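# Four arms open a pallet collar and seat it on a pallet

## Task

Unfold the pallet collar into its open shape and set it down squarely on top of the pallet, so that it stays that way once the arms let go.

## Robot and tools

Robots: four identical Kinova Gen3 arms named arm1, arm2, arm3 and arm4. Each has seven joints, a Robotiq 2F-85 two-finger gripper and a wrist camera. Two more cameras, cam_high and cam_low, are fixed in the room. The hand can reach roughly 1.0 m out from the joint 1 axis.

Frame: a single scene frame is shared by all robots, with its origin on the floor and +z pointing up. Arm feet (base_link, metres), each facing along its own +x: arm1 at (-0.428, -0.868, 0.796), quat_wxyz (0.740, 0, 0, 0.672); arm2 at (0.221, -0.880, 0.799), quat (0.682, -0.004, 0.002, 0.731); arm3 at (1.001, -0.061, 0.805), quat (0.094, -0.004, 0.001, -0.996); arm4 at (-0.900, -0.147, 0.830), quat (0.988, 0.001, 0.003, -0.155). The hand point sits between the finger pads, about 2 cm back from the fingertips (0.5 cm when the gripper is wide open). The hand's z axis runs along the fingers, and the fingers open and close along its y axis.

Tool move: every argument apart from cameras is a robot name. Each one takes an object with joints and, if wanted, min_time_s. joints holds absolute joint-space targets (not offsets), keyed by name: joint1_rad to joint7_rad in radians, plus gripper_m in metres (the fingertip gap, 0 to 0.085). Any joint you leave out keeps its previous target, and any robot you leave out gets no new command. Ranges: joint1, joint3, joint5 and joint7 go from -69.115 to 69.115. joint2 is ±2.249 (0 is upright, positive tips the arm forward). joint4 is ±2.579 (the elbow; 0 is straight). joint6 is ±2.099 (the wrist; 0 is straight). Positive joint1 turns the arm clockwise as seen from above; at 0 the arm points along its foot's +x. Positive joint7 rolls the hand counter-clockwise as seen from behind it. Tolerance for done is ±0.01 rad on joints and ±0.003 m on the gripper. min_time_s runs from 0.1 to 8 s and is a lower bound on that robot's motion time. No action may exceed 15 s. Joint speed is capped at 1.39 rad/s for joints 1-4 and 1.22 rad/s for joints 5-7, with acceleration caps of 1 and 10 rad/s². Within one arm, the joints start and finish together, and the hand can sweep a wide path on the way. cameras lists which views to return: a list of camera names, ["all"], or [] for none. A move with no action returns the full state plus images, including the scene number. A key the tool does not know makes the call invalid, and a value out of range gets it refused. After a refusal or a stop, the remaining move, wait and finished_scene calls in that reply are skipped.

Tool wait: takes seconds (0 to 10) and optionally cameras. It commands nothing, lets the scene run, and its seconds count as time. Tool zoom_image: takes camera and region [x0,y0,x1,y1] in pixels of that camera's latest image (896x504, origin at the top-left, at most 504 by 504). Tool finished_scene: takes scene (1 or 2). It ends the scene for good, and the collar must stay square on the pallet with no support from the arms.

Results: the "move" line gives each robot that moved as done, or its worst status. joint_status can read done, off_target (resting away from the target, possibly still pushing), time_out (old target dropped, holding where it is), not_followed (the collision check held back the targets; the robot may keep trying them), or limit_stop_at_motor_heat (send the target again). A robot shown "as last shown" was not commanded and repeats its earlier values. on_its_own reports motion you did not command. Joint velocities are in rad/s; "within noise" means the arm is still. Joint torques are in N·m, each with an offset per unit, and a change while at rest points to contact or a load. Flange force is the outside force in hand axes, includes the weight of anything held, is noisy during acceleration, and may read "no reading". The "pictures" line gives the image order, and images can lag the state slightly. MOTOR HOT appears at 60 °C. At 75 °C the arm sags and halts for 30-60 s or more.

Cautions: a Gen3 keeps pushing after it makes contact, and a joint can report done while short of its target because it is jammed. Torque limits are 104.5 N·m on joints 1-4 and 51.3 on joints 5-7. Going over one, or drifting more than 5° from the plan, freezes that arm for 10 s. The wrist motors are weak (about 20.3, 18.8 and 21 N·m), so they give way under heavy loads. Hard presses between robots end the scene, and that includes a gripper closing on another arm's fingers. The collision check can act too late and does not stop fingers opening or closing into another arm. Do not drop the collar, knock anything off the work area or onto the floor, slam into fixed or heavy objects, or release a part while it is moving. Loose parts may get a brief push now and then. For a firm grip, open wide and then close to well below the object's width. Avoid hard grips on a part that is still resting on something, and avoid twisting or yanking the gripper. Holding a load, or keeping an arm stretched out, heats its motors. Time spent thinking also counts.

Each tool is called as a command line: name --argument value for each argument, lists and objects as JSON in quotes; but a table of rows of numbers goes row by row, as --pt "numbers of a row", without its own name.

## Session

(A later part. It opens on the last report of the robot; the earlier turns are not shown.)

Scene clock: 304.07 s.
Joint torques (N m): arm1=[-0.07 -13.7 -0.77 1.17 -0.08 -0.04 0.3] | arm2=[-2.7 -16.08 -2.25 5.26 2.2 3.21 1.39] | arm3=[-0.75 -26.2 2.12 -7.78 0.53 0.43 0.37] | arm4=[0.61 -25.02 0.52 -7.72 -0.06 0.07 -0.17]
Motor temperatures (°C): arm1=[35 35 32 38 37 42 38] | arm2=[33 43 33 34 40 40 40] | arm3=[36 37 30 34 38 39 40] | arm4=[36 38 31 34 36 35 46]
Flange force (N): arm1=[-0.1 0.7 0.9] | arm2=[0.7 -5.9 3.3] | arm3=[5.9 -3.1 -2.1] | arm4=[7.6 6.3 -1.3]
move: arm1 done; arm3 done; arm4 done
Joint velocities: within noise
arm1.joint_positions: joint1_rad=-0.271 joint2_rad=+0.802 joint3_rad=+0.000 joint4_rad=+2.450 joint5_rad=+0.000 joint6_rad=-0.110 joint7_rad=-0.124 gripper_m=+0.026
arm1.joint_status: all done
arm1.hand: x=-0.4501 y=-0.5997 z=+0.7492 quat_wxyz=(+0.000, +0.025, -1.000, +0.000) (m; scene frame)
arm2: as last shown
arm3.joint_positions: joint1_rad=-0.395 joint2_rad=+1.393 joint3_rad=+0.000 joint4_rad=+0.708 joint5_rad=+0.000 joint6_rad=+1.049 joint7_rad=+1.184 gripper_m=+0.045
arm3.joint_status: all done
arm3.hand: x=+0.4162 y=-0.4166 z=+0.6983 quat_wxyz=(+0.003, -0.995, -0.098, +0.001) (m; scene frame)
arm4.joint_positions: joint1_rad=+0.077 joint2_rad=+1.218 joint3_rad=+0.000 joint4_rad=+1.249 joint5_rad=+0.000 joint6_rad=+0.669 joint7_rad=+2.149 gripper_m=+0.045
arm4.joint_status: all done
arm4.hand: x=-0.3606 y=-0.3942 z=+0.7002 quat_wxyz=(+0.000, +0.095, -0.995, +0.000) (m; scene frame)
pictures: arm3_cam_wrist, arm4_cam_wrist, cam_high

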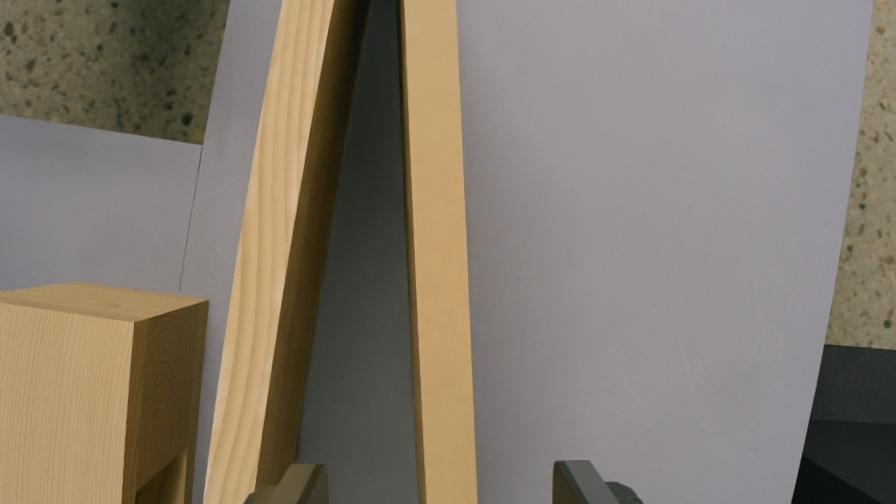

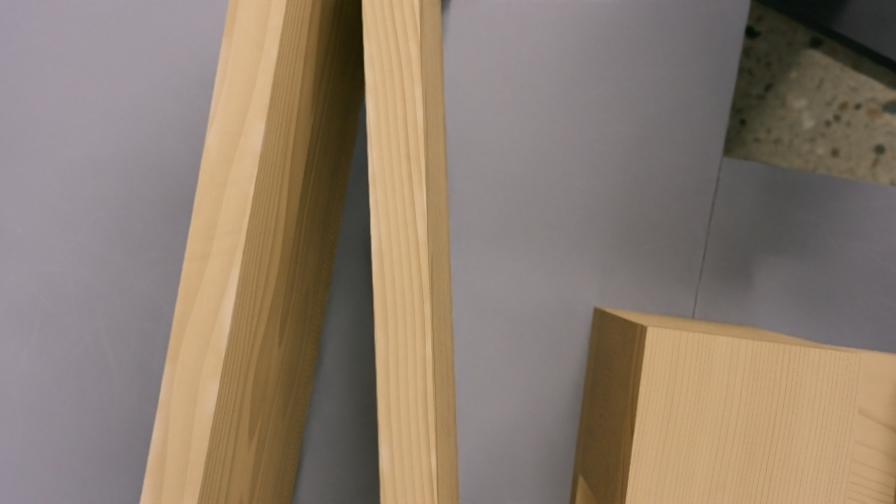

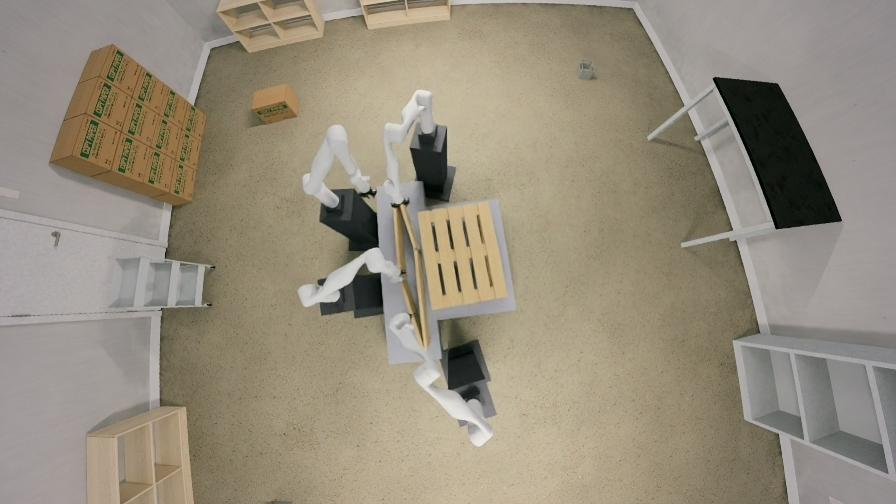

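move --arm3 '{"joints": {"joint1_rad": -0.4278, "joint2_rad": 1.5013, "joint4_rad": 0.9204, "joint6_rad": 0.7277, "joint7_rad": 1.1869}, "min_time_s": 2}' --arm4 '{"joints": {"joint1_rad": 0.101, "joint2_rad": 1.4936, "joint4_rad": 1.0375, "joint6_rad": 0.6043, "joint7_rad": 2.199}, "min_time_s": 2}' --cameras '["arm3_cam_wrist", "arm4_cam_wrist"]'

Scene clock: 314.13 s.
Joint torques (N m): arm1=[-0.07 -13.72 -0.76 1.22 -0.11 -0.06 0.32] | arm2=[-2.65 -16.08 -2.26 5.24 2.2 3.18 1.4] | arm3=[-0.76 -24.62 2.08 -5.94 0.58 0.47 0.39] | arm4=[0.67 -25.56 0.58 -7.09 -0.04 0.13 -0.18]
Motor temperatures (°C): arm1=[35 35 32 38 37 42 38] | arm2=[33 43 33 34 40 40 40] | arm3=[36 37 30 34 38 39 40] | arm4=[36 38 31 34 36 35 46]
Flange force (N): arm1=[-0.1 0.9 0.9] | arm2=[0.6 -5.8 3.2] | arm3=[4.0 -2.6 -3.0] | arm4=[7.8 7.3 -3.8]
move: arm3 done; arm4 done
Joint velocities: within noise
arm1, arm2: as last shown
arm3.joint_positions: joint1_rad=-0.428 joint2_rad=+1.501 joint3_rad=+0.000 joint4_rad=+0.920 joint5_rad=+0.000 joint6_rad=+0.728 joint7_rad=+1.187 gripper_m=+0.045
arm3.joint_status: all done
arm3.hand: x=+0.4749 y=-0.4018 z=+0.5749 quat_wxyz=(+0.003, -0.993, -0.116, +0.001) (m; scene frame)
arm4.joint_positions: joint1_rad=+0.101 joint2_rad=+1.494 joint3_rad=+0.000 joint4_rad=+1.038 joint5_rad=+0.000 joint6_rad=+0.604 joint7_rad=+2.199 gripper_m=+0.045
arm4.joint_status: all done
arm4.hand: x=-0.3596 y=-0.4103 z=+0.5751 quat_wxyz=(+0.000, +0.108, -0.994, +0.000) (m; scene frame)
pictures: arm3_cam_wrist, arm4_cam_wrist

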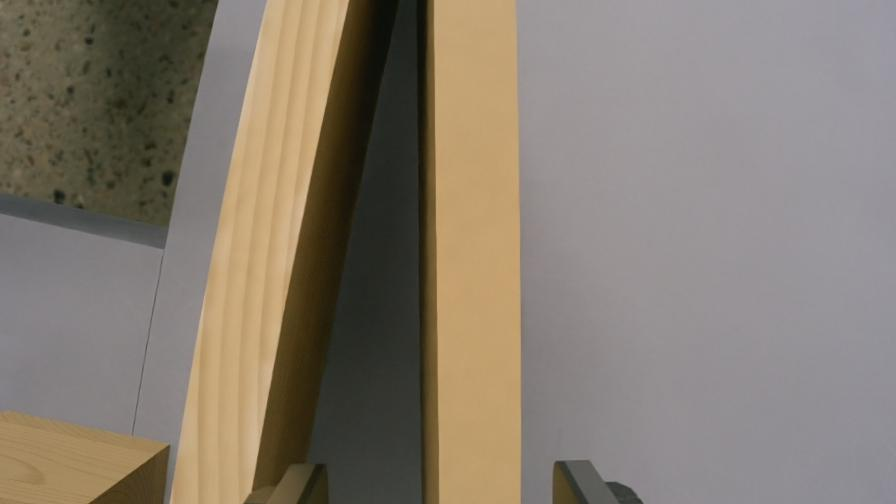

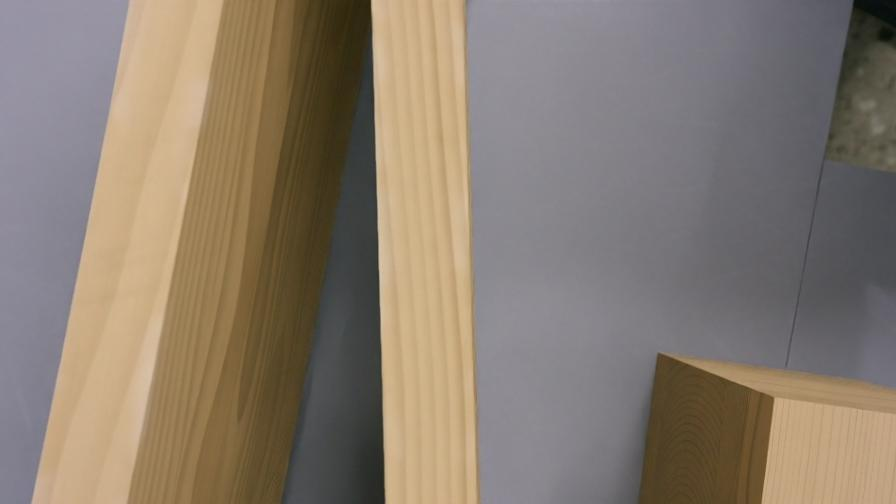

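move --arm3 '{"joints": {"joint1_rad": -0.44, "joint2_rad": 1.5761, "joint4_rad": 0.8391, "joint6_rad": 0.7342, "joint7_rad": 1.1868}, "min_time_s": 1.2}' --arm4 '{"joints": {"joint1_rad": 0.1059, "joint2_rad": 1.5673, "joint4_rad": 0.958, "joint6_rad": 0.6101, "joint7_rad": 2.2229}, "min_time_s": 1.2}' --cameras '["arm3_cam_wrist", "arm4_cam_wrist"]'

Scene clock: 324.90 s.
Joint torques (N m): arm1=[-0.1 -13.62 -0.85 1.14 -0.11 -0.05 0.29] | arm2=[-2.68 -16.05 -2.21 5.32 2.22 3.19 1.41] | arm3=[-0.74 -24.67 2.06 -5.94 0.54 0.47 0.4] | arm4=[0.62 -25.66 0.57 -7.2 -0.06 0.09 -0.16]
Motor temperatures (°C): arm1=[35 34 32 38 37 42 38] | arm2=[33 43 33 34 40 40 40] | arm3=[36 37 30 34 38 39 40] | arm4=[36 38 31 34 36 35 46]
Flange force (N): arm1=[-0.3 0.7 0.5] | arm2=[0.5 -6.0 3.3] | arm3=[4.2 -2.6 -3.3] | arm4=[8.4 7.9 -4.7]
move: arm3 done; arm4 done
Joint velocities: within noise
arm1, arm2: as last shown
arm3.joint_positions: joint1_rad=-0.440 joint2_rad=+1.576 joint3_rad=+0.000 joint4_rad=+0.839 joint5_rad=+0.000 joint6_rad=+0.734 joint7_rad=+1.187 gripper_m=+0.045
arm3.joint_status: all done
arm3.hand: x=+0.4769 y=-0.4096 z=+0.5447 quat_wxyz=(+0.003, -0.993, -0.122, +0.001) (m; scene frame)
arm4.joint_positions: joint1_rad=+0.106 joint2_rad=+1.567 joint3_rad=+0.000 joint4_rad=+0.958 joint5_rad=+0.000 joint6_rad=+0.610 joint7_rad=+2.223 gripper_m=+0.045
arm4.joint_status: all done
arm4.hand: x=-0.3585 y=-0.4140 z=+0.5452 quat_wxyz=(+0.000, +0.117, -0.993, +0.000) (m; scene frame)
pictures: arm3_cam_wrist, arm4_cam_wrist

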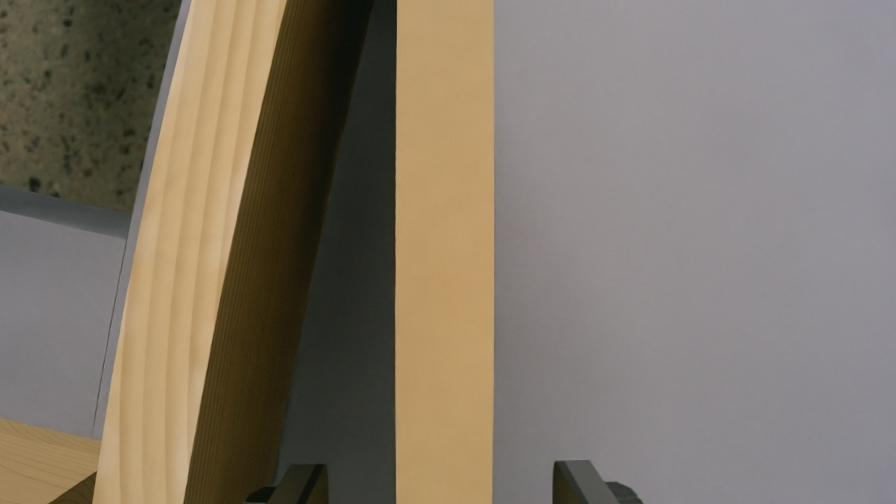

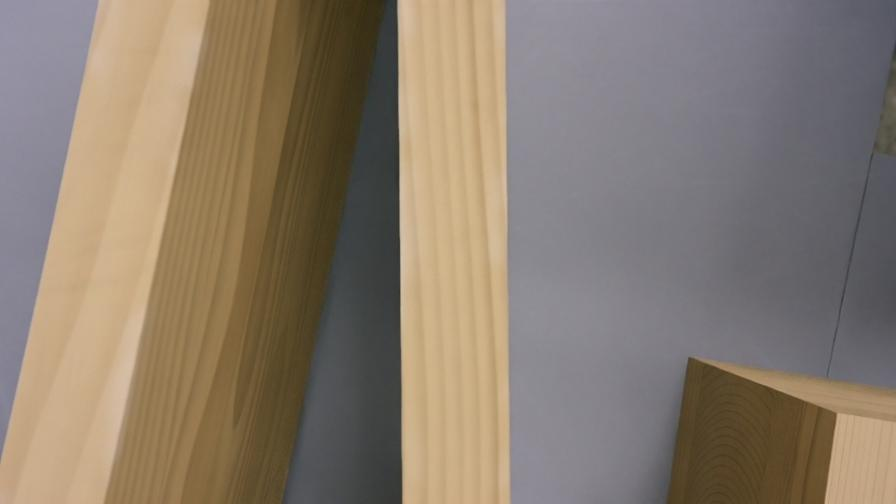

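move --arm3 '{"joints": {"joint1_rad": -0.441, "joint2_rad": 1.6677, "joint4_rad": 0.7402, "joint6_rad": 0.7415, "joint7_rad": 1.1858}, "min_time_s": 1.5}' --arm4 '{"joints": {"joint1_rad": 0.105, "joint2_rad": 1.6584, "joint4_rad": 0.8596, "joint6_rad": 0.6174, "joint7_rad": 2.228}, "min_time_s": 1.5}' --cameras '["arm3_cam_wrist", "arm4_cam_wrist"]'

Scene clock: 328.30 s.
Joint torques (N m): arm1=[-0.04 -13.67 -0.84 1.11 -0.08 -0.09 0.23] | arm2=[-2.68 -16.06 -2.22 5.27 2.24 3.18 1.38] | arm3=[-0.79 -24.61 2.05 -6.02 0.54 0.49 0.37] | arm4=[0.64 -25.67 0.55 -7.26 -0.05 0.09 -0.17]
Motor temperatures (°C): arm1=[35 34 32 38 37 41 38] | arm2=[33 43 33 34 40 40 40] | arm3=[36 37 30 34 38 39 40] | arm4=[36 38 31 34 36 35 46]
Flange force (N): arm1=[-0.1 0.7 0.6] | arm2=[0.6 -5.9 3.2] | arm3=[5.0 -3.0 -4.0] | arm4=[8.9 8.5 -5.7]
move: arm3 done; arm4 done
Joint velocities: within noise
arm1, arm2: as last shown
arm3.joint_positions: joint1_rad=-0.441 joint2_rad=+1.668 joint3_rad=+0.000 joint4_rad=+0.740 joint5_rad=+0.000 joint6_rad=+0.742 joint7_rad=+1.186 gripper_m=+0.045
arm3.joint_status: all done
arm3.hand: x=+0.4771 y=-0.4099 z=+0.5078 quat_wxyz=(+0.003, -0.993, -0.122, +0.001) (m; scene frame)
arm4.joint_positions: joint1_rad=+0.105 joint2_rad=+1.658 joint3_rad=+0.000 joint4_rad=+0.860 joint5_rad=+0.000 joint6_rad=+0.617 joint7_rad=+2.228 gripper_m=+0.045
arm4.joint_status: all done
arm4.hand: x=-0.3582 y=-0.4135 z=+0.5082 quat_wxyz=(+0.000, +0.120, -0.993, +0.000) (m; scene frame)
pictures: arm3_cam_wrist, arm4_cam_wrist

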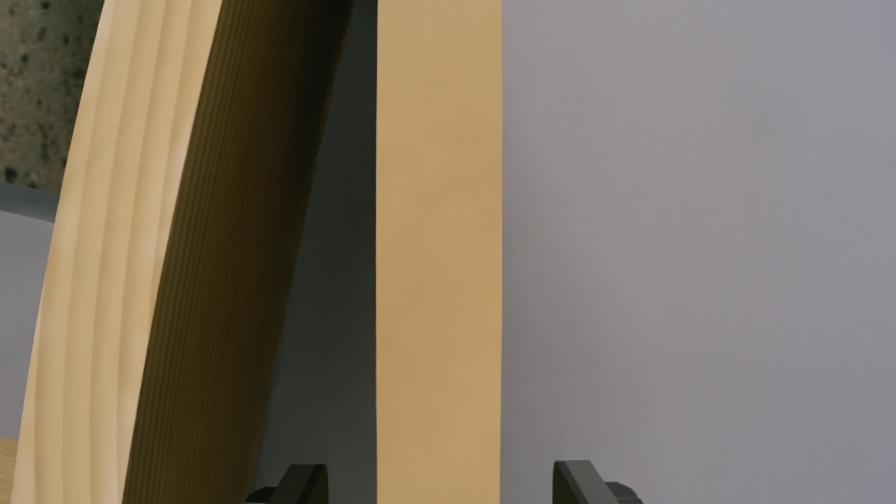

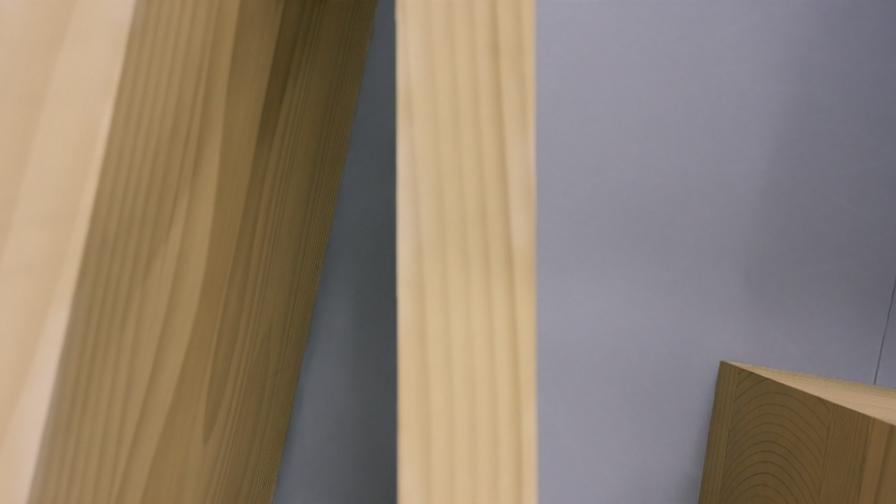

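move --arm4 '{"joints": {"joint1_rad": 0.0997, "joint7_rad": 2.2227}, "min_time_s": 0.6}' --arm3 '{"joints": {"gripper_m": 0.011}}'

move --arm4 '{"joints": {"gripper_m": 0.011}}' --cameras '["cam_high", "cam_low"]'

Scene clock: 330.43 s.
Joint torques (N m): arm1=[-0.07 -13.68 -0.8 1.17 -0.07 -0.05 0.28] | arm2=[-2.06 -16.89 -1.1 1.75 2.01 1.19 1.25] | arm3=[-2.9 -23.49 0.43 -5.75 0.12 0.33 0.79] | arm4=[0.64 -25.67 0.59 -7.26 -0.06 0.07 -0.16]
Motor temperatures (°C): arm1=[35 34 32 37 37 41 38] | arm2=[33 43 33 34 40 40 40] | arm3=[36 37 30 34 38 39 40] | arm4=[36 38 31 34 36 35 46]
Flange force (N): arm1=[-0.1 0.7 0.8] | arm2=[0.7 -1.1 -2.7] | arm3=[4.0 -5.5 -6.1] | arm4=[8.9 8.4 -5.8]
move: arm3 off_target; arm4 done
Joint velocities: within noise
arm1, arm2: as last shown
arm3.joint_positions: joint1_rad=-0.441 joint2_rad=+1.668 joint3_rad=+0.000 joint4_rad=+0.740 joint5_rad=+0.000 joint6_rad=+0.742 joint7_rad=+1.186 gripper_m=+0.019
arm3.joint_status: gripper_m off_target (ended at +0.019, target +0.011)
arm3.hand: x=+0.4771 y=-0.4100 z=+0.5078 quat_wxyz=(+0.003, -0.993, -0.122, +0.001) (m; scene frame)
arm4.joint_positions: joint1_rad=+0.100 joint2_rad=+1.658 joint3_rad=+0.000 joint4_rad=+0.860 joint5_rad=+0.000 joint6_rad=+0.617 joint7_rad=+2.223 gripper_m=+0.045
arm4.joint_status: all done
arm4.hand: x=-0.3568 y=-0.4106 z=+0.5082 quat_wxyz=(+0.000, +0.120, -0.993, +0.000) (m; scene frame)
pictures: none

Scene clock: 331.20 s.
Joint torques (N m): arm1=[-0.08 -13.74 -0.88 1.11 -0.08 -0.12 0.33] | arm2=[-2.05 -17.1 -1.01 1.44 1.99 0.97 1.22] | arm3=[-3.07 -22.46 0.24 -5.16 0.02 0.42 0.81] | arm4=[1.6 -21.52 2.3 -5.79 1.02 0.08 0.15]
Motor temperatures (°C): arm1=[35 34 32 37 37 41 38] | arm2=[33 43 33 34 40 40 40] | arm3=[36 37 30 34 38 39 40] | arm4=[36 38 31 34 36 35 46]
Flange force (N): arm1=[-0.1 0.8 0.7] | arm2=[0.8 -0.8 -2.8] | arm3=[2.7 -5.3 -7.0] | arm4=[6.7 9.3 -12.0]
move: arm4 off_target
Joint velocities: within noise
arm1, arm3: as last shown
arm2.joint_positions: joint1_rad=-0.298 joint2_rad=+1.442 joint3_rad=+0.000 joint4_rad=+1.729 joint5_rad=+0.000 joint6_rad=-0.038 joint7_rad=+2.825 gripper_m=+0.019
arm2.joint_status: not commanded
arm2.hand: x=+0.0983 y=-0.4901 z=+0.5087 quat_wxyz=(+0.000, +1.000, +0.025, +0.001) (m; scene frame)
arm3.hand: x=+0.4771 y=-0.4099 z=+0.5078 quat_wxyz=(+0.003, -0.993, -0.122, +0.001) (m; scene frame)
arm4.joint_positions: joint1_rad=+0.100 joint2_rad=+1.658 joint3_rad=+0.000 joint4_rad=+0.859 joint5_rad=+0.000 joint6_rad=+0.617 joint7_rad=+2.223 gripper_m=+0.019
arm4.joint_status: gripper_m off_target (ended at +0.019, target +0.011)
arm4.hand: x=-0.3567 y=-0.4106 z=+0.5082 quat_wxyz=(+0.000, +0.120, -0.993, +0.000) (m; scene frame)
pictures: cam_high, cam_low

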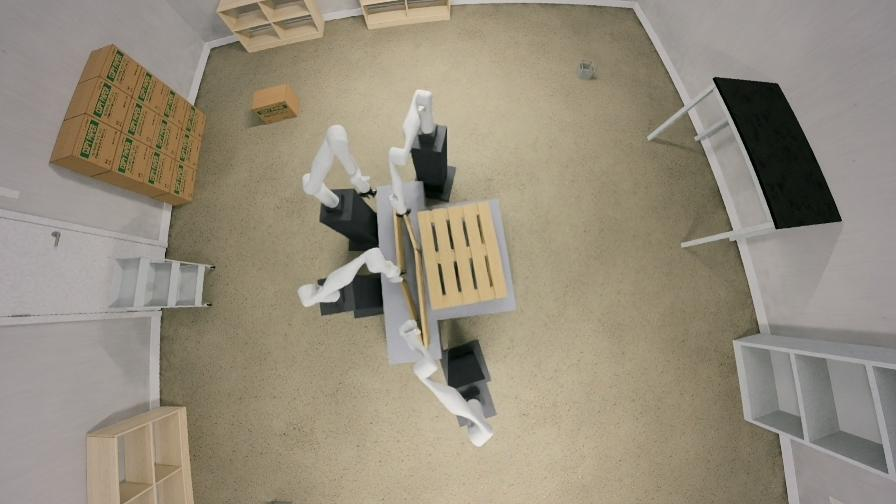

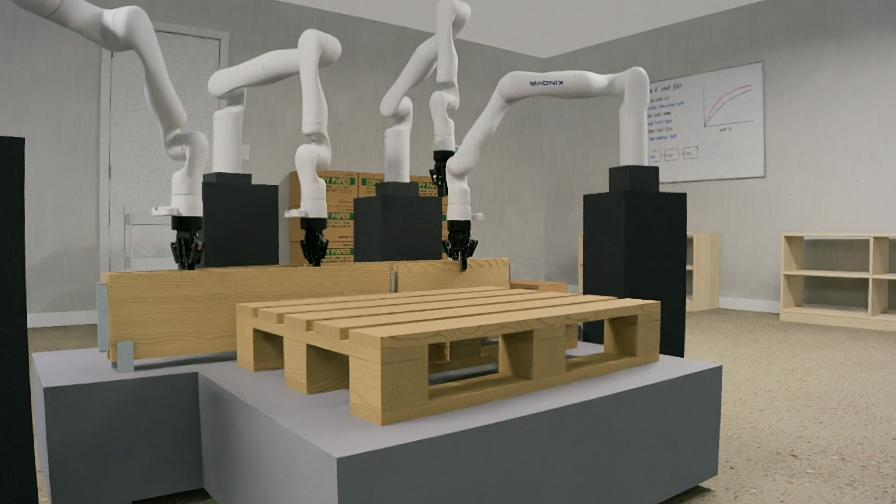

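move --arm2 '{"joints": {"joint2_rad": 1.3088, "joint4_rad": 1.8294, "joint6_rad": -0.0048}, "min_time_s": 2.5}' --arm3 '{"joints": {"joint2_rad": 1.5342, "joint4_rad": 0.8793, "joint6_rad": 0.7359}, "min_time_s": 2.5}' --arm4 '{"joints": {"joint2_rad": 1.5251, "joint4_rad": 0.999, "joint6_rad": 0.6113}, "min_time_s": 2.5}' --cameras '["cam_low", "arm3_cam_wrist", "arm2_cam_wrist"]'

Scene clock: 355.00 s.
Joint torques (N m): arm1=[-0.08 -13.77 -0.79 1.15 -0.1 -0.12 0.31] | arm2=[-1.18 -23.25 0.01 -0.8 1.57 -0.28 0.86] | arm3=[-2.17 -38.29 1.4 -10.42 0.37 0.56 0.6] | arm4=[0.01 -40.24 0.19 -11.25 -0.32 0.39 -0.18]
Motor temperatures (°C): arm1=[35 34 32 37 37 41 38] | arm2=[33 42 33 34 40 40 40] | arm3=[36 39 30 34 38 39 40] | arm4=[36 39 31 34 36 35 46]
Flange force (N): arm1=[-0.2 0.9 0.8] | arm2=[0.3 1.8 8.4] | arm3=[3.1 -4.3 18.6] | arm4=[8.2 6.4 20.8]
move: arm2 done; arm3 done; arm4 done
Joint velocities: within noise
arm1: as last shown
arm2.joint_positions: joint1_rad=-0.298 joint2_rad=+1.309 joint3_rad=+0.000 joint4_rad=+1.829 joint5_rad=+0.000 joint6_rad=-0.005 joint7_rad=+2.825 gripper_m=+0.019
arm2.joint_status: all done
arm2.hand: x=+0.0983 y=-0.4901 z=+0.5637 quat_wxyz=(+0.000, +1.000, +0.025, +0.001) (m; scene frame)
arm3.joint_positions: joint1_rad=-0.441 joint2_rad=+1.534 joint3_rad=+0.000 joint4_rad=+0.879 joint5_rad=+0.000 joint6_rad=+0.736 joint7_rad=+1.186 gripper_m=+0.019
arm3.joint_status: all done
arm3.hand: x=+0.4772 y=-0.4102 z=+0.5627 quat_wxyz=(+0.003, -0.993, -0.122, +0.001) (m; scene frame)
arm4.joint_positions: joint1_rad=+0.100 joint2_rad=+1.525 joint3_rad=+0.000 joint4_rad=+0.999 joint5_rad=+0.000 joint6_rad=+0.611 joint7_rad=+2.223 gripper_m=+0.019
arm4.joint_status: all done
arm4.hand: x=-0.3569 y=-0.4106 z=+0.5631 quat_wxyz=(+0.000, +0.120, -0.993, +0.000) (m; scene frame)
pictures: arm2_cam_wrist, arm3_cam_wrist, cam_low

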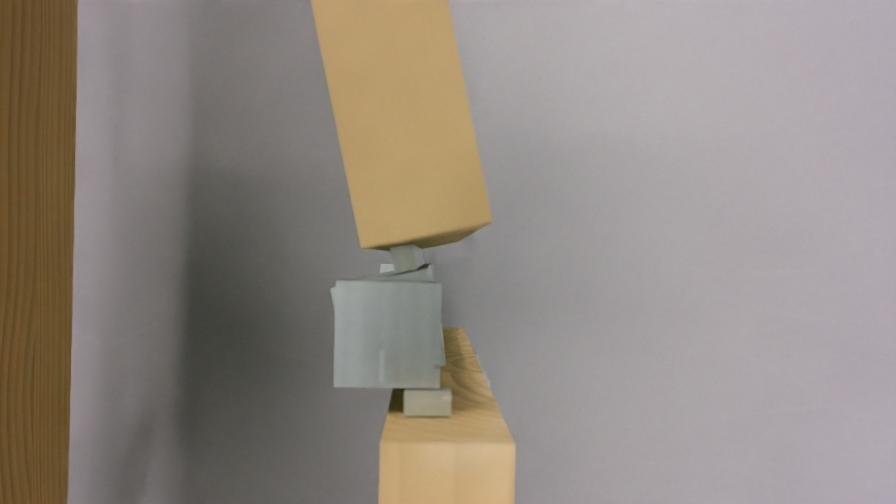

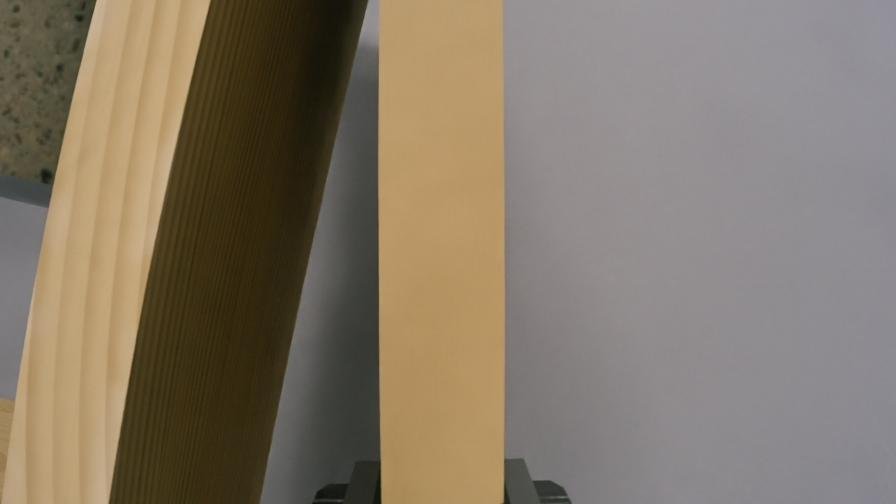

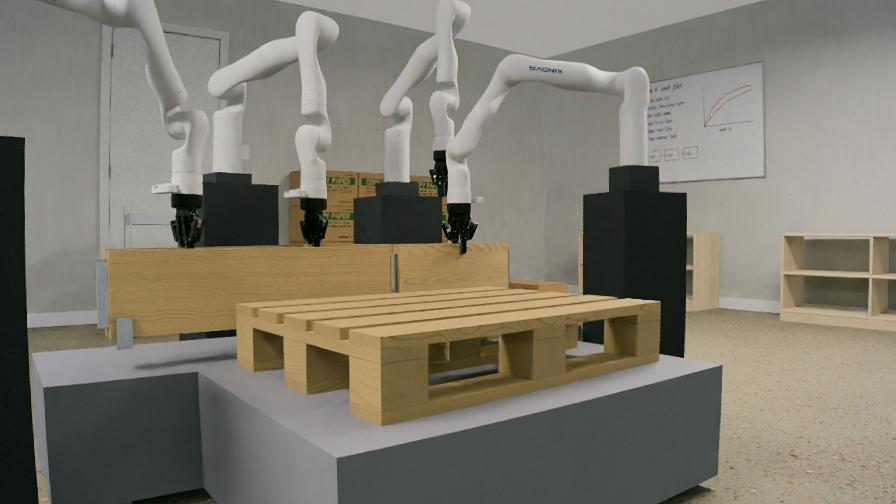

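move --arm2 '{"joints": {"joint2_rad": 1.1721, "joint4_rad": 1.9085, "joint6_rad": 0.0528}, "min_time_s": 2.2}' --arm3 '{"joints": {"joint2_rad": 1.4143, "joint4_rad": 0.9763, "joint6_rad": 0.7588}, "min_time_s": 2.2}' --arm4 '{"joints": {"joint2_rad": 1.4023, "joint4_rad": 1.1013, "joint6_rad": 0.6318}, "min_time_s": 2.2}'

move --arm2 '{"joints": {"joint2_rad": 1.0327, "joint4_rad": 1.9649, "joint6_rad": 0.1358}, "min_time_s": 2.2}' --arm3 '{"joints": {"joint2_rad": 1.3046, "joint4_rad": 1.0411, "joint6_rad": 0.8037}, "min_time_s": 2.2}' --arm4 '{"joints": {"joint2_rad": 1.2878, "joint4_rad": 1.1738, "joint6_rad": 0.6738}, "min_time_s": 2.2}' --cameras '["cam_low", "arm1_cam_wrist", "arm4_cam_wrist", "cam_high"]'

Scene clock: 358.63 s.
Joint torques (N m): arm1=[0 -13.71 -0.77 1.2 -0.1 -0.07 0.3] | arm2=[-1.76 -22.96 -1.03 -1.55 1.54 -0.3 0.87] | arm3=[-1.51 -38.73 1.92 -11.08 0.56 0.24 0.52] | arm4=[-0.73 -41.32 -0.55 -12.9 -0.52 -0.24 -0.13]
Motor temperatures (°C): arm1=[35 34 32 37 37 41 38] | arm2=[33 43 33 34 40 40 40] | arm3=[36 40 30 34 38 39 40] | arm4=[36 40 31 34 36 35 46]
Flange force (N): arm1=[0.1 0.8 0.8] | arm2=[1.7 1.5 8.7] | arm3=[3.2 -3.4 19.5] | arm4=[10.7 7.0 22.0]
move: arm2 done; arm3 done; arm4 done
Joint velocities: within noise
arm1: as last shown
arm2.joint_positions: joint1_rad=-0.298 joint2_rad=+1.172 joint3_rad=+0.000 joint4_rad=+1.909 joint5_rad=+0.000 joint6_rad=+0.053 joint7_rad=+2.825 gripper_m=+0.019
arm2.joint_status: all done
arm2.hand: x=+0.0983 y=-0.4902 z=+0.6187 quat_wxyz=(+0.000, +1.000, +0.025, +0.001) (m; scene frame)
arm3.joint_positions: joint1_rad=-0.441 joint2_rad=+1.414 joint3_rad=+0.000 joint4_rad=+0.976 joint5_rad=+0.000 joint6_rad=+0.759 joint7_rad=+1.186 gripper_m=+0.019
arm3.joint_status: all done
arm3.hand: x=+0.4773 y=-0.4105 z=+0.6178 quat_wxyz=(+0.003, -0.993, -0.122, +0.001) (m; scene frame)
arm4.joint_positions: joint1_rad=+0.100 joint2_rad=+1.402 joint3_rad=+0.000 joint4_rad=+1.101 joint5_rad=+0.000 joint6_rad=+0.632 joint7_rad=+2.223 gripper_m=+0.019
arm4.joint_status: all done
arm4.hand: x=-0.3569 y=-0.4106 z=+0.6183 quat_wxyz=(+0.000, +0.120, -0.993, +0.000) (m; scene frame)
pictures: none

Scene clock: 361.13 s.
Joint torques (N m): arm1=[-0.14 -13.69 -0.8 1.13 -0.15 -0.11 0.27] | arm2=[-1.98 -22.68 -1.5 -2.54 1.41 -0.28 0.88] | arm3=[-1.25 -38.45 2.09 -11.73 0.59 0.23 0.55] | arm4=[-1.14 -41.05 -0.84 -13.82 -0.6 -0.38 -0.08]
Motor temperatures (°C): arm1=[35 34 32 37 37 41 38] | arm2=[33 43 33 34 40 40 40] | arm3=[36 40 30 34 38 39 40] | arm4=[36 40 31 34 36 35 46]
Flange force (N): arm1=[-0.5 0.9 0.5] | arm2=[2.4 1.4 9.5] | arm3=[4.2 -3.2 19.5] | arm4=[11.7 7.1 22.6]
move: arm2 done; arm3 done; arm4 done
Joint velocities: within noise
arm1.joint_positions: joint1_rad=-0.271 joint2_rad=+0.802 joint3_rad=+0.000 joint4_rad=+2.450 joint5_rad=+0.000 joint6_rad=-0.110 joint7_rad=-0.124 gripper_m=+0.026
arm1.joint_status: not commanded
arm1.hand: x=-0.4501 y=-0.5997 z=+0.7492 quat_wxyz=(+0.000, +0.025, -1.000, +0.000) (m; scene frame)
arm2.joint_positions: joint1_rad=-0.298 joint2_rad=+1.033 joint3_rad=+0.000 joint4_rad=+1.965 joint5_rad=+0.000 joint6_rad=+0.136 joint7_rad=+2.825 gripper_m=+0.019
arm2.joint_status: all done
arm2.hand: x=+0.0982 y=-0.4902 z=+0.6736 quat_wxyz=(+0.000, +1.000, +0.025, +0.001) (m; scene frame)
arm3.joint_positions: joint1_rad=-0.441 joint2_rad=+1.305 joint3_rad=+0.000 joint4_rad=+1.041 joint5_rad=+0.000 joint6_rad=+0.804 joint7_rad=+1.186 gripper_m=+0.019
arm3.joint_status: all done
arm3.hand: x=+0.4774 y=-0.4108 z=+0.6727 quat_wxyz=(+0.003, -0.993, -0.122, +0.001) (m; scene frame)
arm4.joint_positions: joint1_rad=+0.100 joint2_rad=+1.288 joint3_rad=+0.000 joint4_rad=+1.174 joint5_rad=+0.000 joint6_rad=+0.674 joint7_rad=+2.223 gripper_m=+0.019
arm4.joint_status: all done
arm4.hand: x=-0.3569 y=-0.4106 z=+0.6733 quat_wxyz=(+0.000, +0.120, -0.993, +0.000) (m; scene frame)
pictures: arm1_cam_wrist, arm4_cam_wrist, cam_high, cam_low

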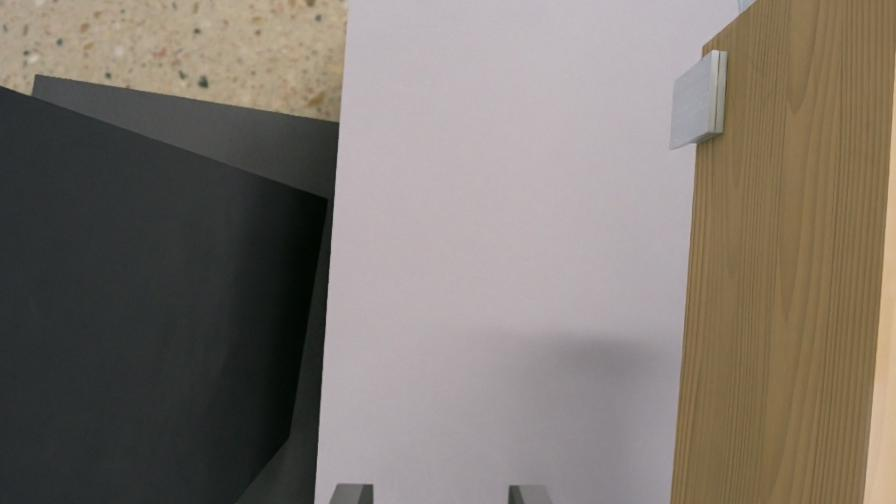

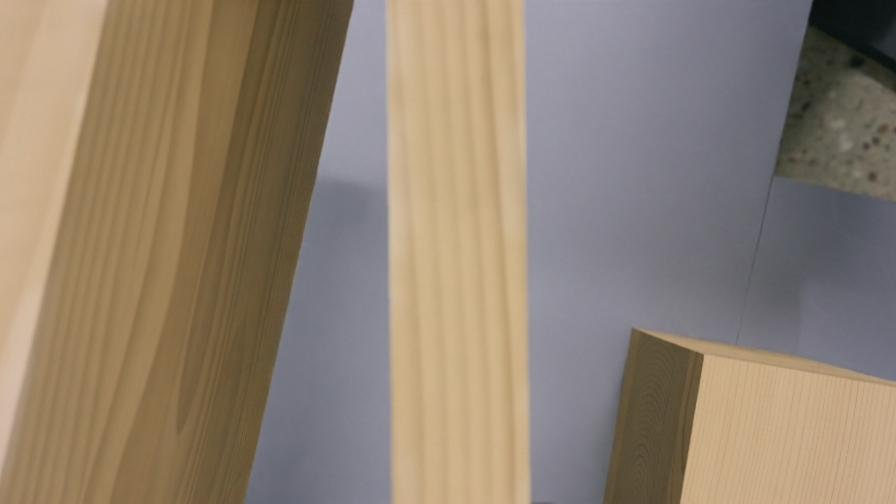

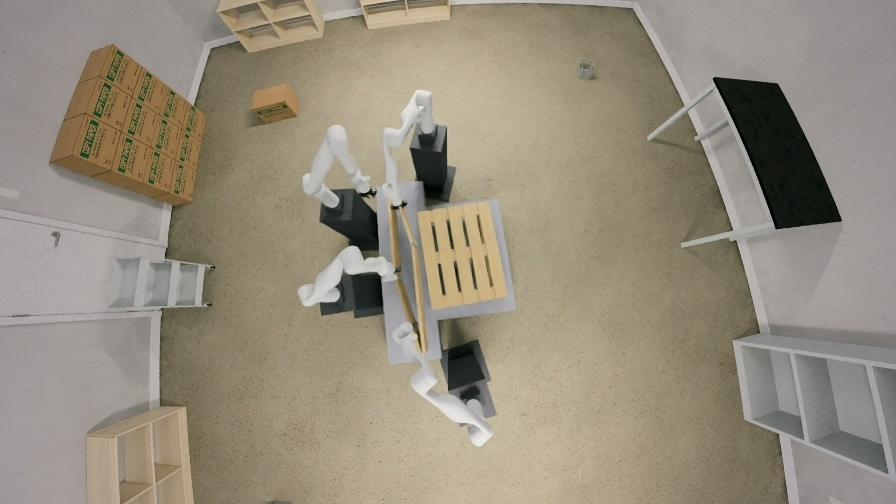

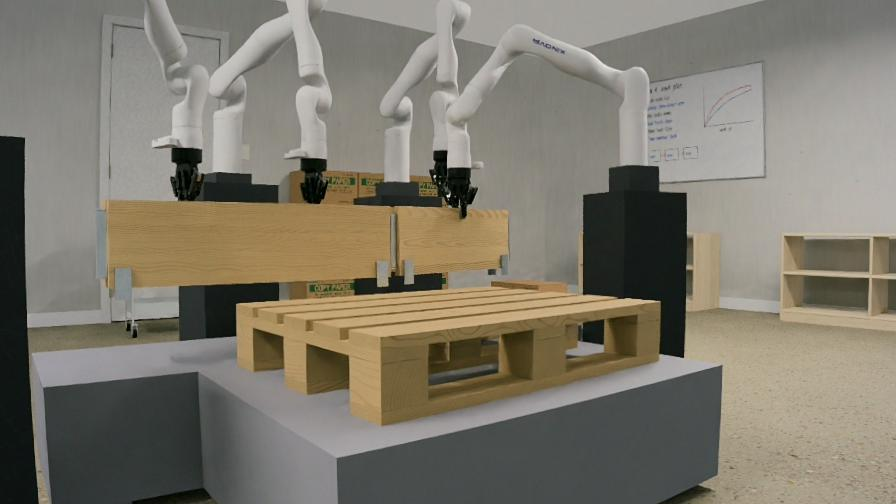

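move --arm2 '{"joints": {"joint1_rad": -0.1538, "joint2_rad": 1.0435, "joint4_rad": 1.8812, "joint6_rad": 0.2087, "joint7_rad": 2.9745}, "min_time_s": 3}' --arm3 '{"joints": {"joint1_rad": -0.269, "joint2_rad": 1.1728, "joint4_rad": 1.4417, "joint6_rad": 0.5349, "joint7_rad": 1.6444}, "min_time_s": 3}' --arm4 '{"joints": {"joint1_rad": -0.0669, "joint2_rad": 1.2692, "joint4_rad": 1.2315, "joint6_rad": 0.6347, "joint7_rad": 2.3397}, "min_time_s": 3}' --cameras '["arm2_cam_wrist", "arm3_cam_wrist", "arm4_cam_wrist"]'

Scene clock: 388.10 s.
Joint torques (N m): arm1=[-0.07 -13.75 -0.83 1.17 -0.12 -0.18 0.26] | arm2=[-5.68 -21.48 -6.6 -2.47 0 -0.17 0.17] | arm3=[-2.47 -31.51 0.5 -2.8 0.53 2.92 0.92] | arm4=[-0.31 -39.75 0.43 -11.99 0.31 0.41 0.29]
Motor temperatures (°C): arm1=[35 34 32 37 37 41 38] | arm2=[33 43 33 34 40 40 40] | arm3=[36 45 30 34 38 39 40] | arm4=[36 44 31 34 36 35 46]
Flange force (N): arm1=[-0.3 1.2 0.6] | arm2=[12.0 -1.6 5.1] | arm3=[-8.7 -4.5 22.5] | arm4=[7.1 7.6 23.6]
move: arm2 done; arm3 done; arm4 done
Joint velocities: within noise
arm1: as last shown
arm2.joint_positions: joint1_rad=-0.154 joint2_rad=+1.043 joint3_rad=+0.000 joint4_rad=+1.881 joint5_rad=+0.000 joint6_rad=+0.209 joint7_rad=+2.974 gripper_m=+0.019
arm2.joint_status: all done
arm2.hand: x=+0.1502 y=-0.4522 z=+0.6737 quat_wxyz=(+0.000, +1.000, +0.028, +0.001) (m; scene frame)
arm3.joint_positions: joint1_rad=-0.269 joint2_rad=+1.173 joint3_rad=+0.000 joint4_rad=+1.442 joint5_rad=+0.000 joint6_rad=+0.535 joint7_rad=+1.644 gripper_m=+0.019
arm3.joint_status: all done
arm3.hand: x=+0.5011 y=-0.2789 z=+0.6733 quat_wxyz=(+0.002, -0.965, -0.263, +0.000) (m; scene frame)
arm4.joint_positions: joint1_rad=-0.067 joint2_rad=+1.269 joint3_rad=+0.000 joint4_rad=+1.232 joint5_rad=+0.000 joint6_rad=+0.635 joint7_rad=+2.340 gripper_m=+0.019
arm4.joint_status: all done
arm4.hand: x=-0.3323 y=-0.3138 z=+0.6733 quat_wxyz=(-0.001, +0.260, -0.966, +0.000) (m; scene frame)
pictures: arm2_cam_wrist, arm3_cam_wrist, arm4_cam_wrist

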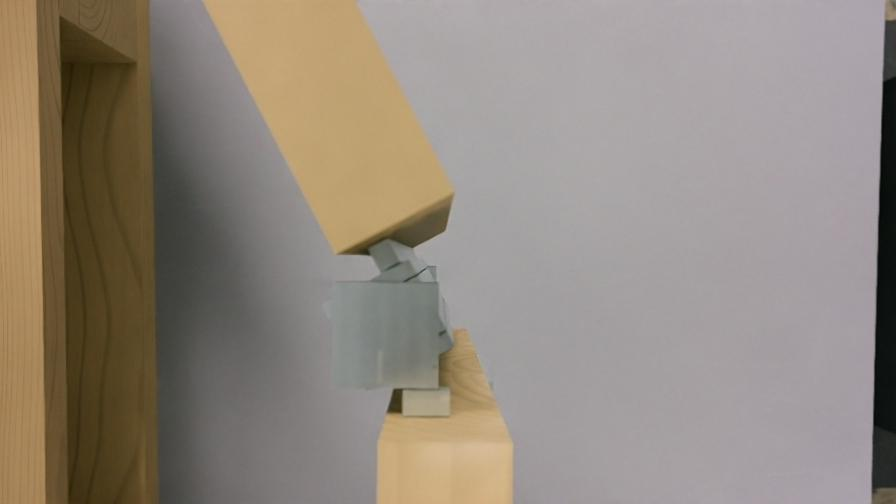

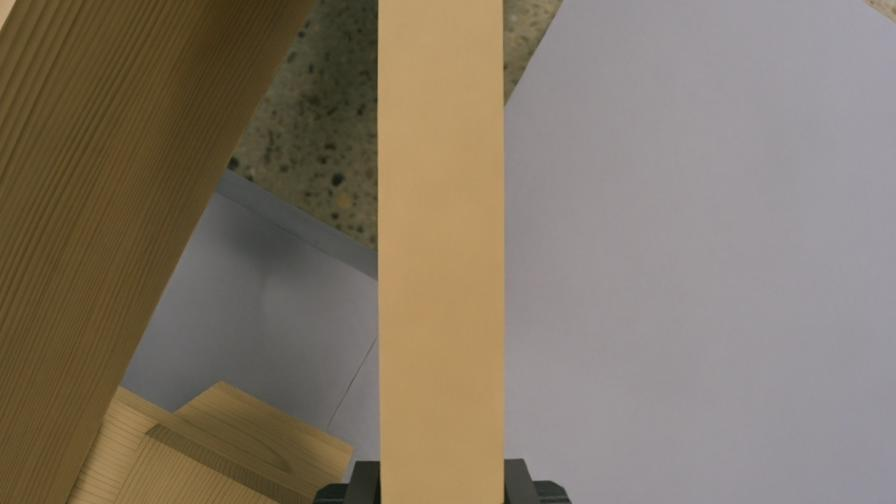

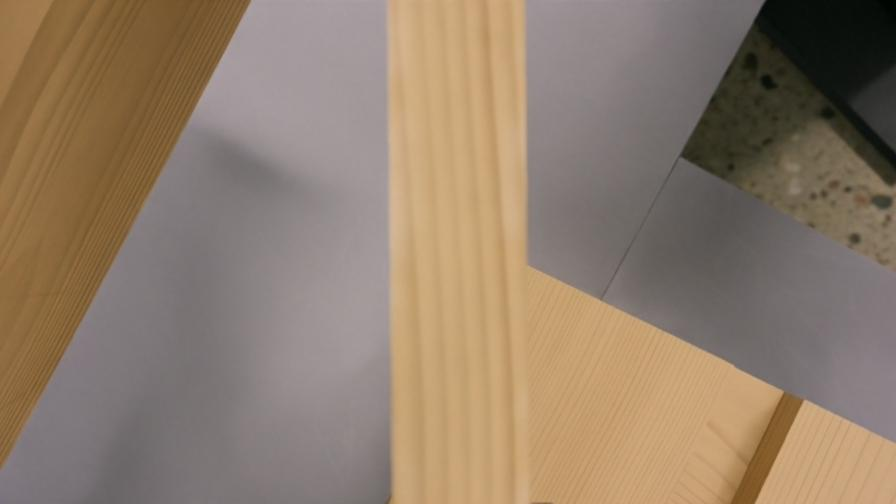

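move --arm2 '{"joints": {"joint1_rad": -0.026, "joint2_rad": 1.064, "joint4_rad": 1.7672, "joint6_rad": 0.3022, "joint7_rad": 3.1077}, "min_time_s": 3}' --arm3 '{"joints": {"joint1_rad": -0.0573, "joint2_rad": 1.139, "joint4_rad": 1.5625, "joint6_rad": 0.4479, "joint7_rad": 2.1426}, "min_time_s": 3}' --arm4 '{"joints": {"joint1_rad": -0.2157, "joint2_rad": 1.251, "joint4_rad": 1.2903, "joint6_rad": 0.5941, "joint7_rad": 2.4744}, "min_time_s": 3}' --cameras '["arm2_cam_wrist", "arm4_cam_wrist"]'

Scene clock: 394.23 s.
Joint torques (N m): arm1=[-0.06 -13.72 -0.88 1.14 -0.08 -0.12 0.27] | arm2=[-3.38 -24.7 -3.61 -3.52 -0.06 -0.21 -0.03] | arm3=[-0.93 -30.68 2.48 -4.34 1.18 1.45 0.96] | arm4=[-0.43 -38.23 0.35 -11.6 0.38 0.4 0.34]
Motor temperatures (°C): arm1=[35 34 32 37 37 41 38] | arm2=[33 43 33 34 40 40 40] | arm3=[36 45 30 34 38 39 40] | arm4=[36 44 31 34 36 35 46]
Flange force (N): arm1=[-0.1 0.8 0.7] | arm2=[6.9 -1.0 9.7] | arm3=[-2.1 -2.0 20.0] | arm4=[7.0 9.6 21.8]
move: arm2 done; arm3 done; arm4 done
Joint velocities: within noise
arm1: as last shown
arm2.joint_positions: joint1_rad=-0.026 joint2_rad=+1.064 joint3_rad=+0.000 joint4_rad=+1.767 joint5_rad=+0.000 joint6_rad=+0.302 joint7_rad=+3.108 gripper_m=+0.019
arm2.joint_status: all done
arm2.hand: x=+0.2024 y=-0.4141 z=+0.6738 quat_wxyz=(+0.000, +1.000, +0.031, +0.002) (m; scene frame)
arm3.joint_positions: joint1_rad=-0.057 joint2_rad=+1.139 joint3_rad=+0.000 joint4_rad=+1.562 joint5_rad=+0.000 joint6_rad=+0.448 joint7_rad=+2.143 gripper_m=+0.019
arm3.joint_status: all done
arm3.hand: x=+0.4954 y=-0.1620 z=+0.6738 quat_wxyz=(+0.001, -0.918, -0.398, +0.000) (m; scene frame)
arm4.joint_positions: joint1_rad=-0.216 joint2_rad=+1.251 joint3_rad=+0.000 joint4_rad=+1.290 joint5_rad=+0.000 joint6_rad=+0.594 joint7_rad=+2.474 gripper_m=+0.019
arm4.joint_status: all done
arm4.hand: x=-0.3265 y=-0.2266 z=+0.6733 quat_wxyz=(-0.001, +0.393, -0.919, +0.000) (m; scene frame)
pictures: arm2_cam_wrist, arm4_cam_wrist

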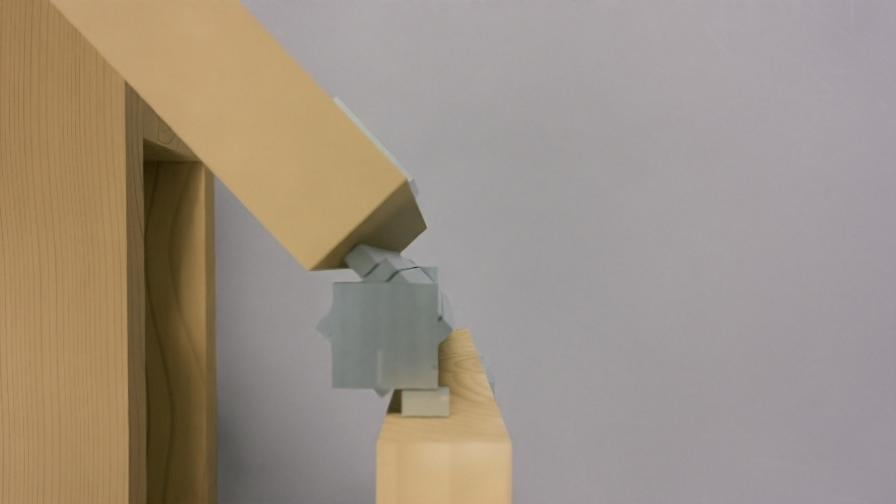

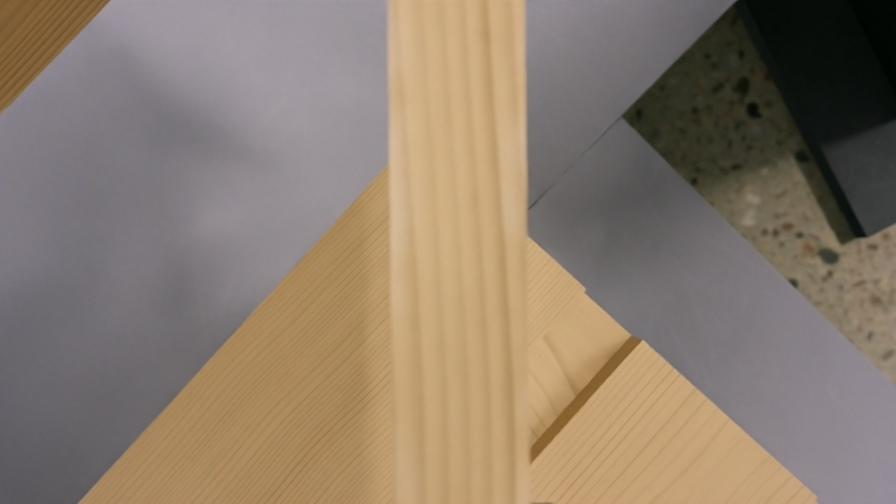

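move --arm2 '{"joints": {"joint1_rad": 0.0842, "joint2_rad": 1.0967, "joint4_rad": 1.6235, "joint6_rad": 0.4132, "joint7_rad": 3.2234}, "min_time_s": 3}' --arm3 '{"joints": {"joint1_rad": 0.1389, "joint2_rad": 1.153, "joint4_rad": 1.5117, "joint6_rad": 0.4847, "joint7_rad": 2.6254}, "min_time_s": 3}' --arm4 '{"joints": {"joint1_rad": -0.3413, "joint2_rad": 1.2328, "joint4_rad": 1.3523, "joint6_rad": 0.5503, "joint7_rad": 2.6314}, "min_time_s": 3}' --cameras '["cam_high", "cam_low"]'

Scene clock: 398.83 s.
Joint torques (N m): arm1=[-0.06 -13.73 -0.82 1.11 -0.08 -0.03 0.26] | arm2=[-2.93 -26.54 -2.77 -4.47 -0.07 -0.26 0] | arm3=[-0.27 -31.33 2.91 -5.38 1.25 1.17 1.01] | arm4=[-0.57 -37.54 0.02 -11.02 0.37 0.44 0.52]
Motor temperatures (°C): arm1=[35 34 32 37 37 41 38] | arm2=[33 43 33 34 40 40 40] | arm3=[36 46 30 34 38 39 40] | arm4=[36 45 31 34 36 35 46]
Flange force (N): arm1=[-0.2 0.4 1.0] | arm2=[5.8 -1.8 10.4] | arm3=[-1.6 -0.9 19.2] | arm4=[5.1 10.3 22.1]
move: arm2 done; arm3 done; arm4 done
Joint velocities: within noise
arm1: as last shown
arm2.joint_positions: joint1_rad=+0.084 joint2_rad=+1.097 joint3_rad=+0.000 joint4_rad=+1.624 joint5_rad=+0.000 joint6_rad=+0.413 joint7_rad=+3.223 gripper_m=+0.019
arm2.joint_status: all done
arm2.hand: x=+0.2544 y=-0.3758 z=+0.6740 quat_wxyz=(+0.000, +0.999, +0.033, +0.002) (m; scene frame)
arm3.joint_positions: joint1_rad=+0.139 joint2_rad=+1.153 joint3_rad=+0.000 joint4_rad=+1.512 joint5_rad=+0.000 joint6_rad=+0.485 joint7_rad=+2.625 gripper_m=+0.019
arm3.joint_status: all done
arm3.hand: x=+0.4727 y=-0.0624 z=+0.6738 quat_wxyz=(+0.001, -0.851, -0.525, +0.000) (m; scene frame)
arm4.joint_positions: joint1_rad=-0.341 joint2_rad=+1.233 joint3_rad=+0.000 joint4_rad=+1.352 joint5_rad=+0.000 joint6_rad=+0.550 joint7_rad=+2.631 gripper_m=+0.019
arm4.joint_status: all done
arm4.hand: x=-0.3350 y=-0.1545 z=+0.6732 quat_wxyz=(-0.001, +0.519, -0.855, -0.001) (m; scene frame)
pictures: cam_high, cam_low

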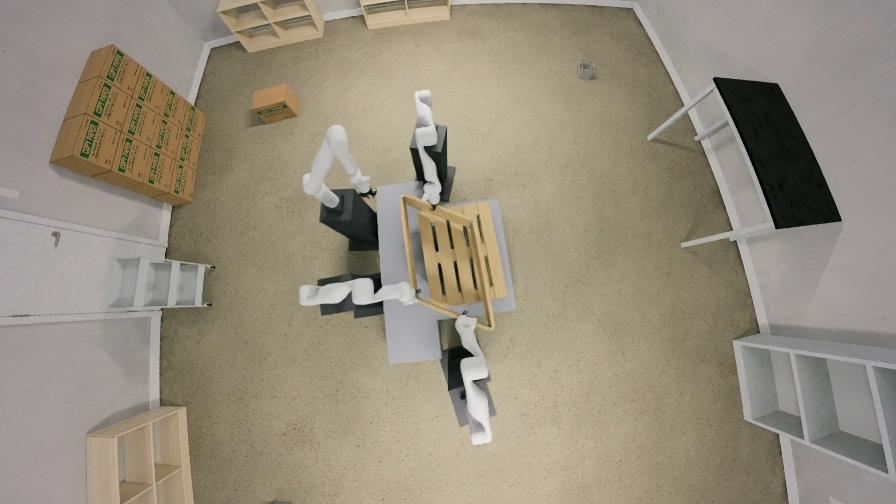

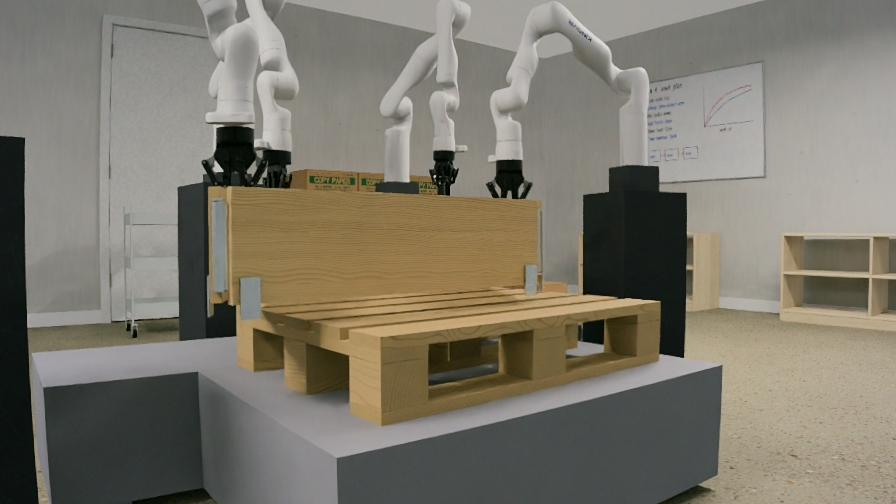

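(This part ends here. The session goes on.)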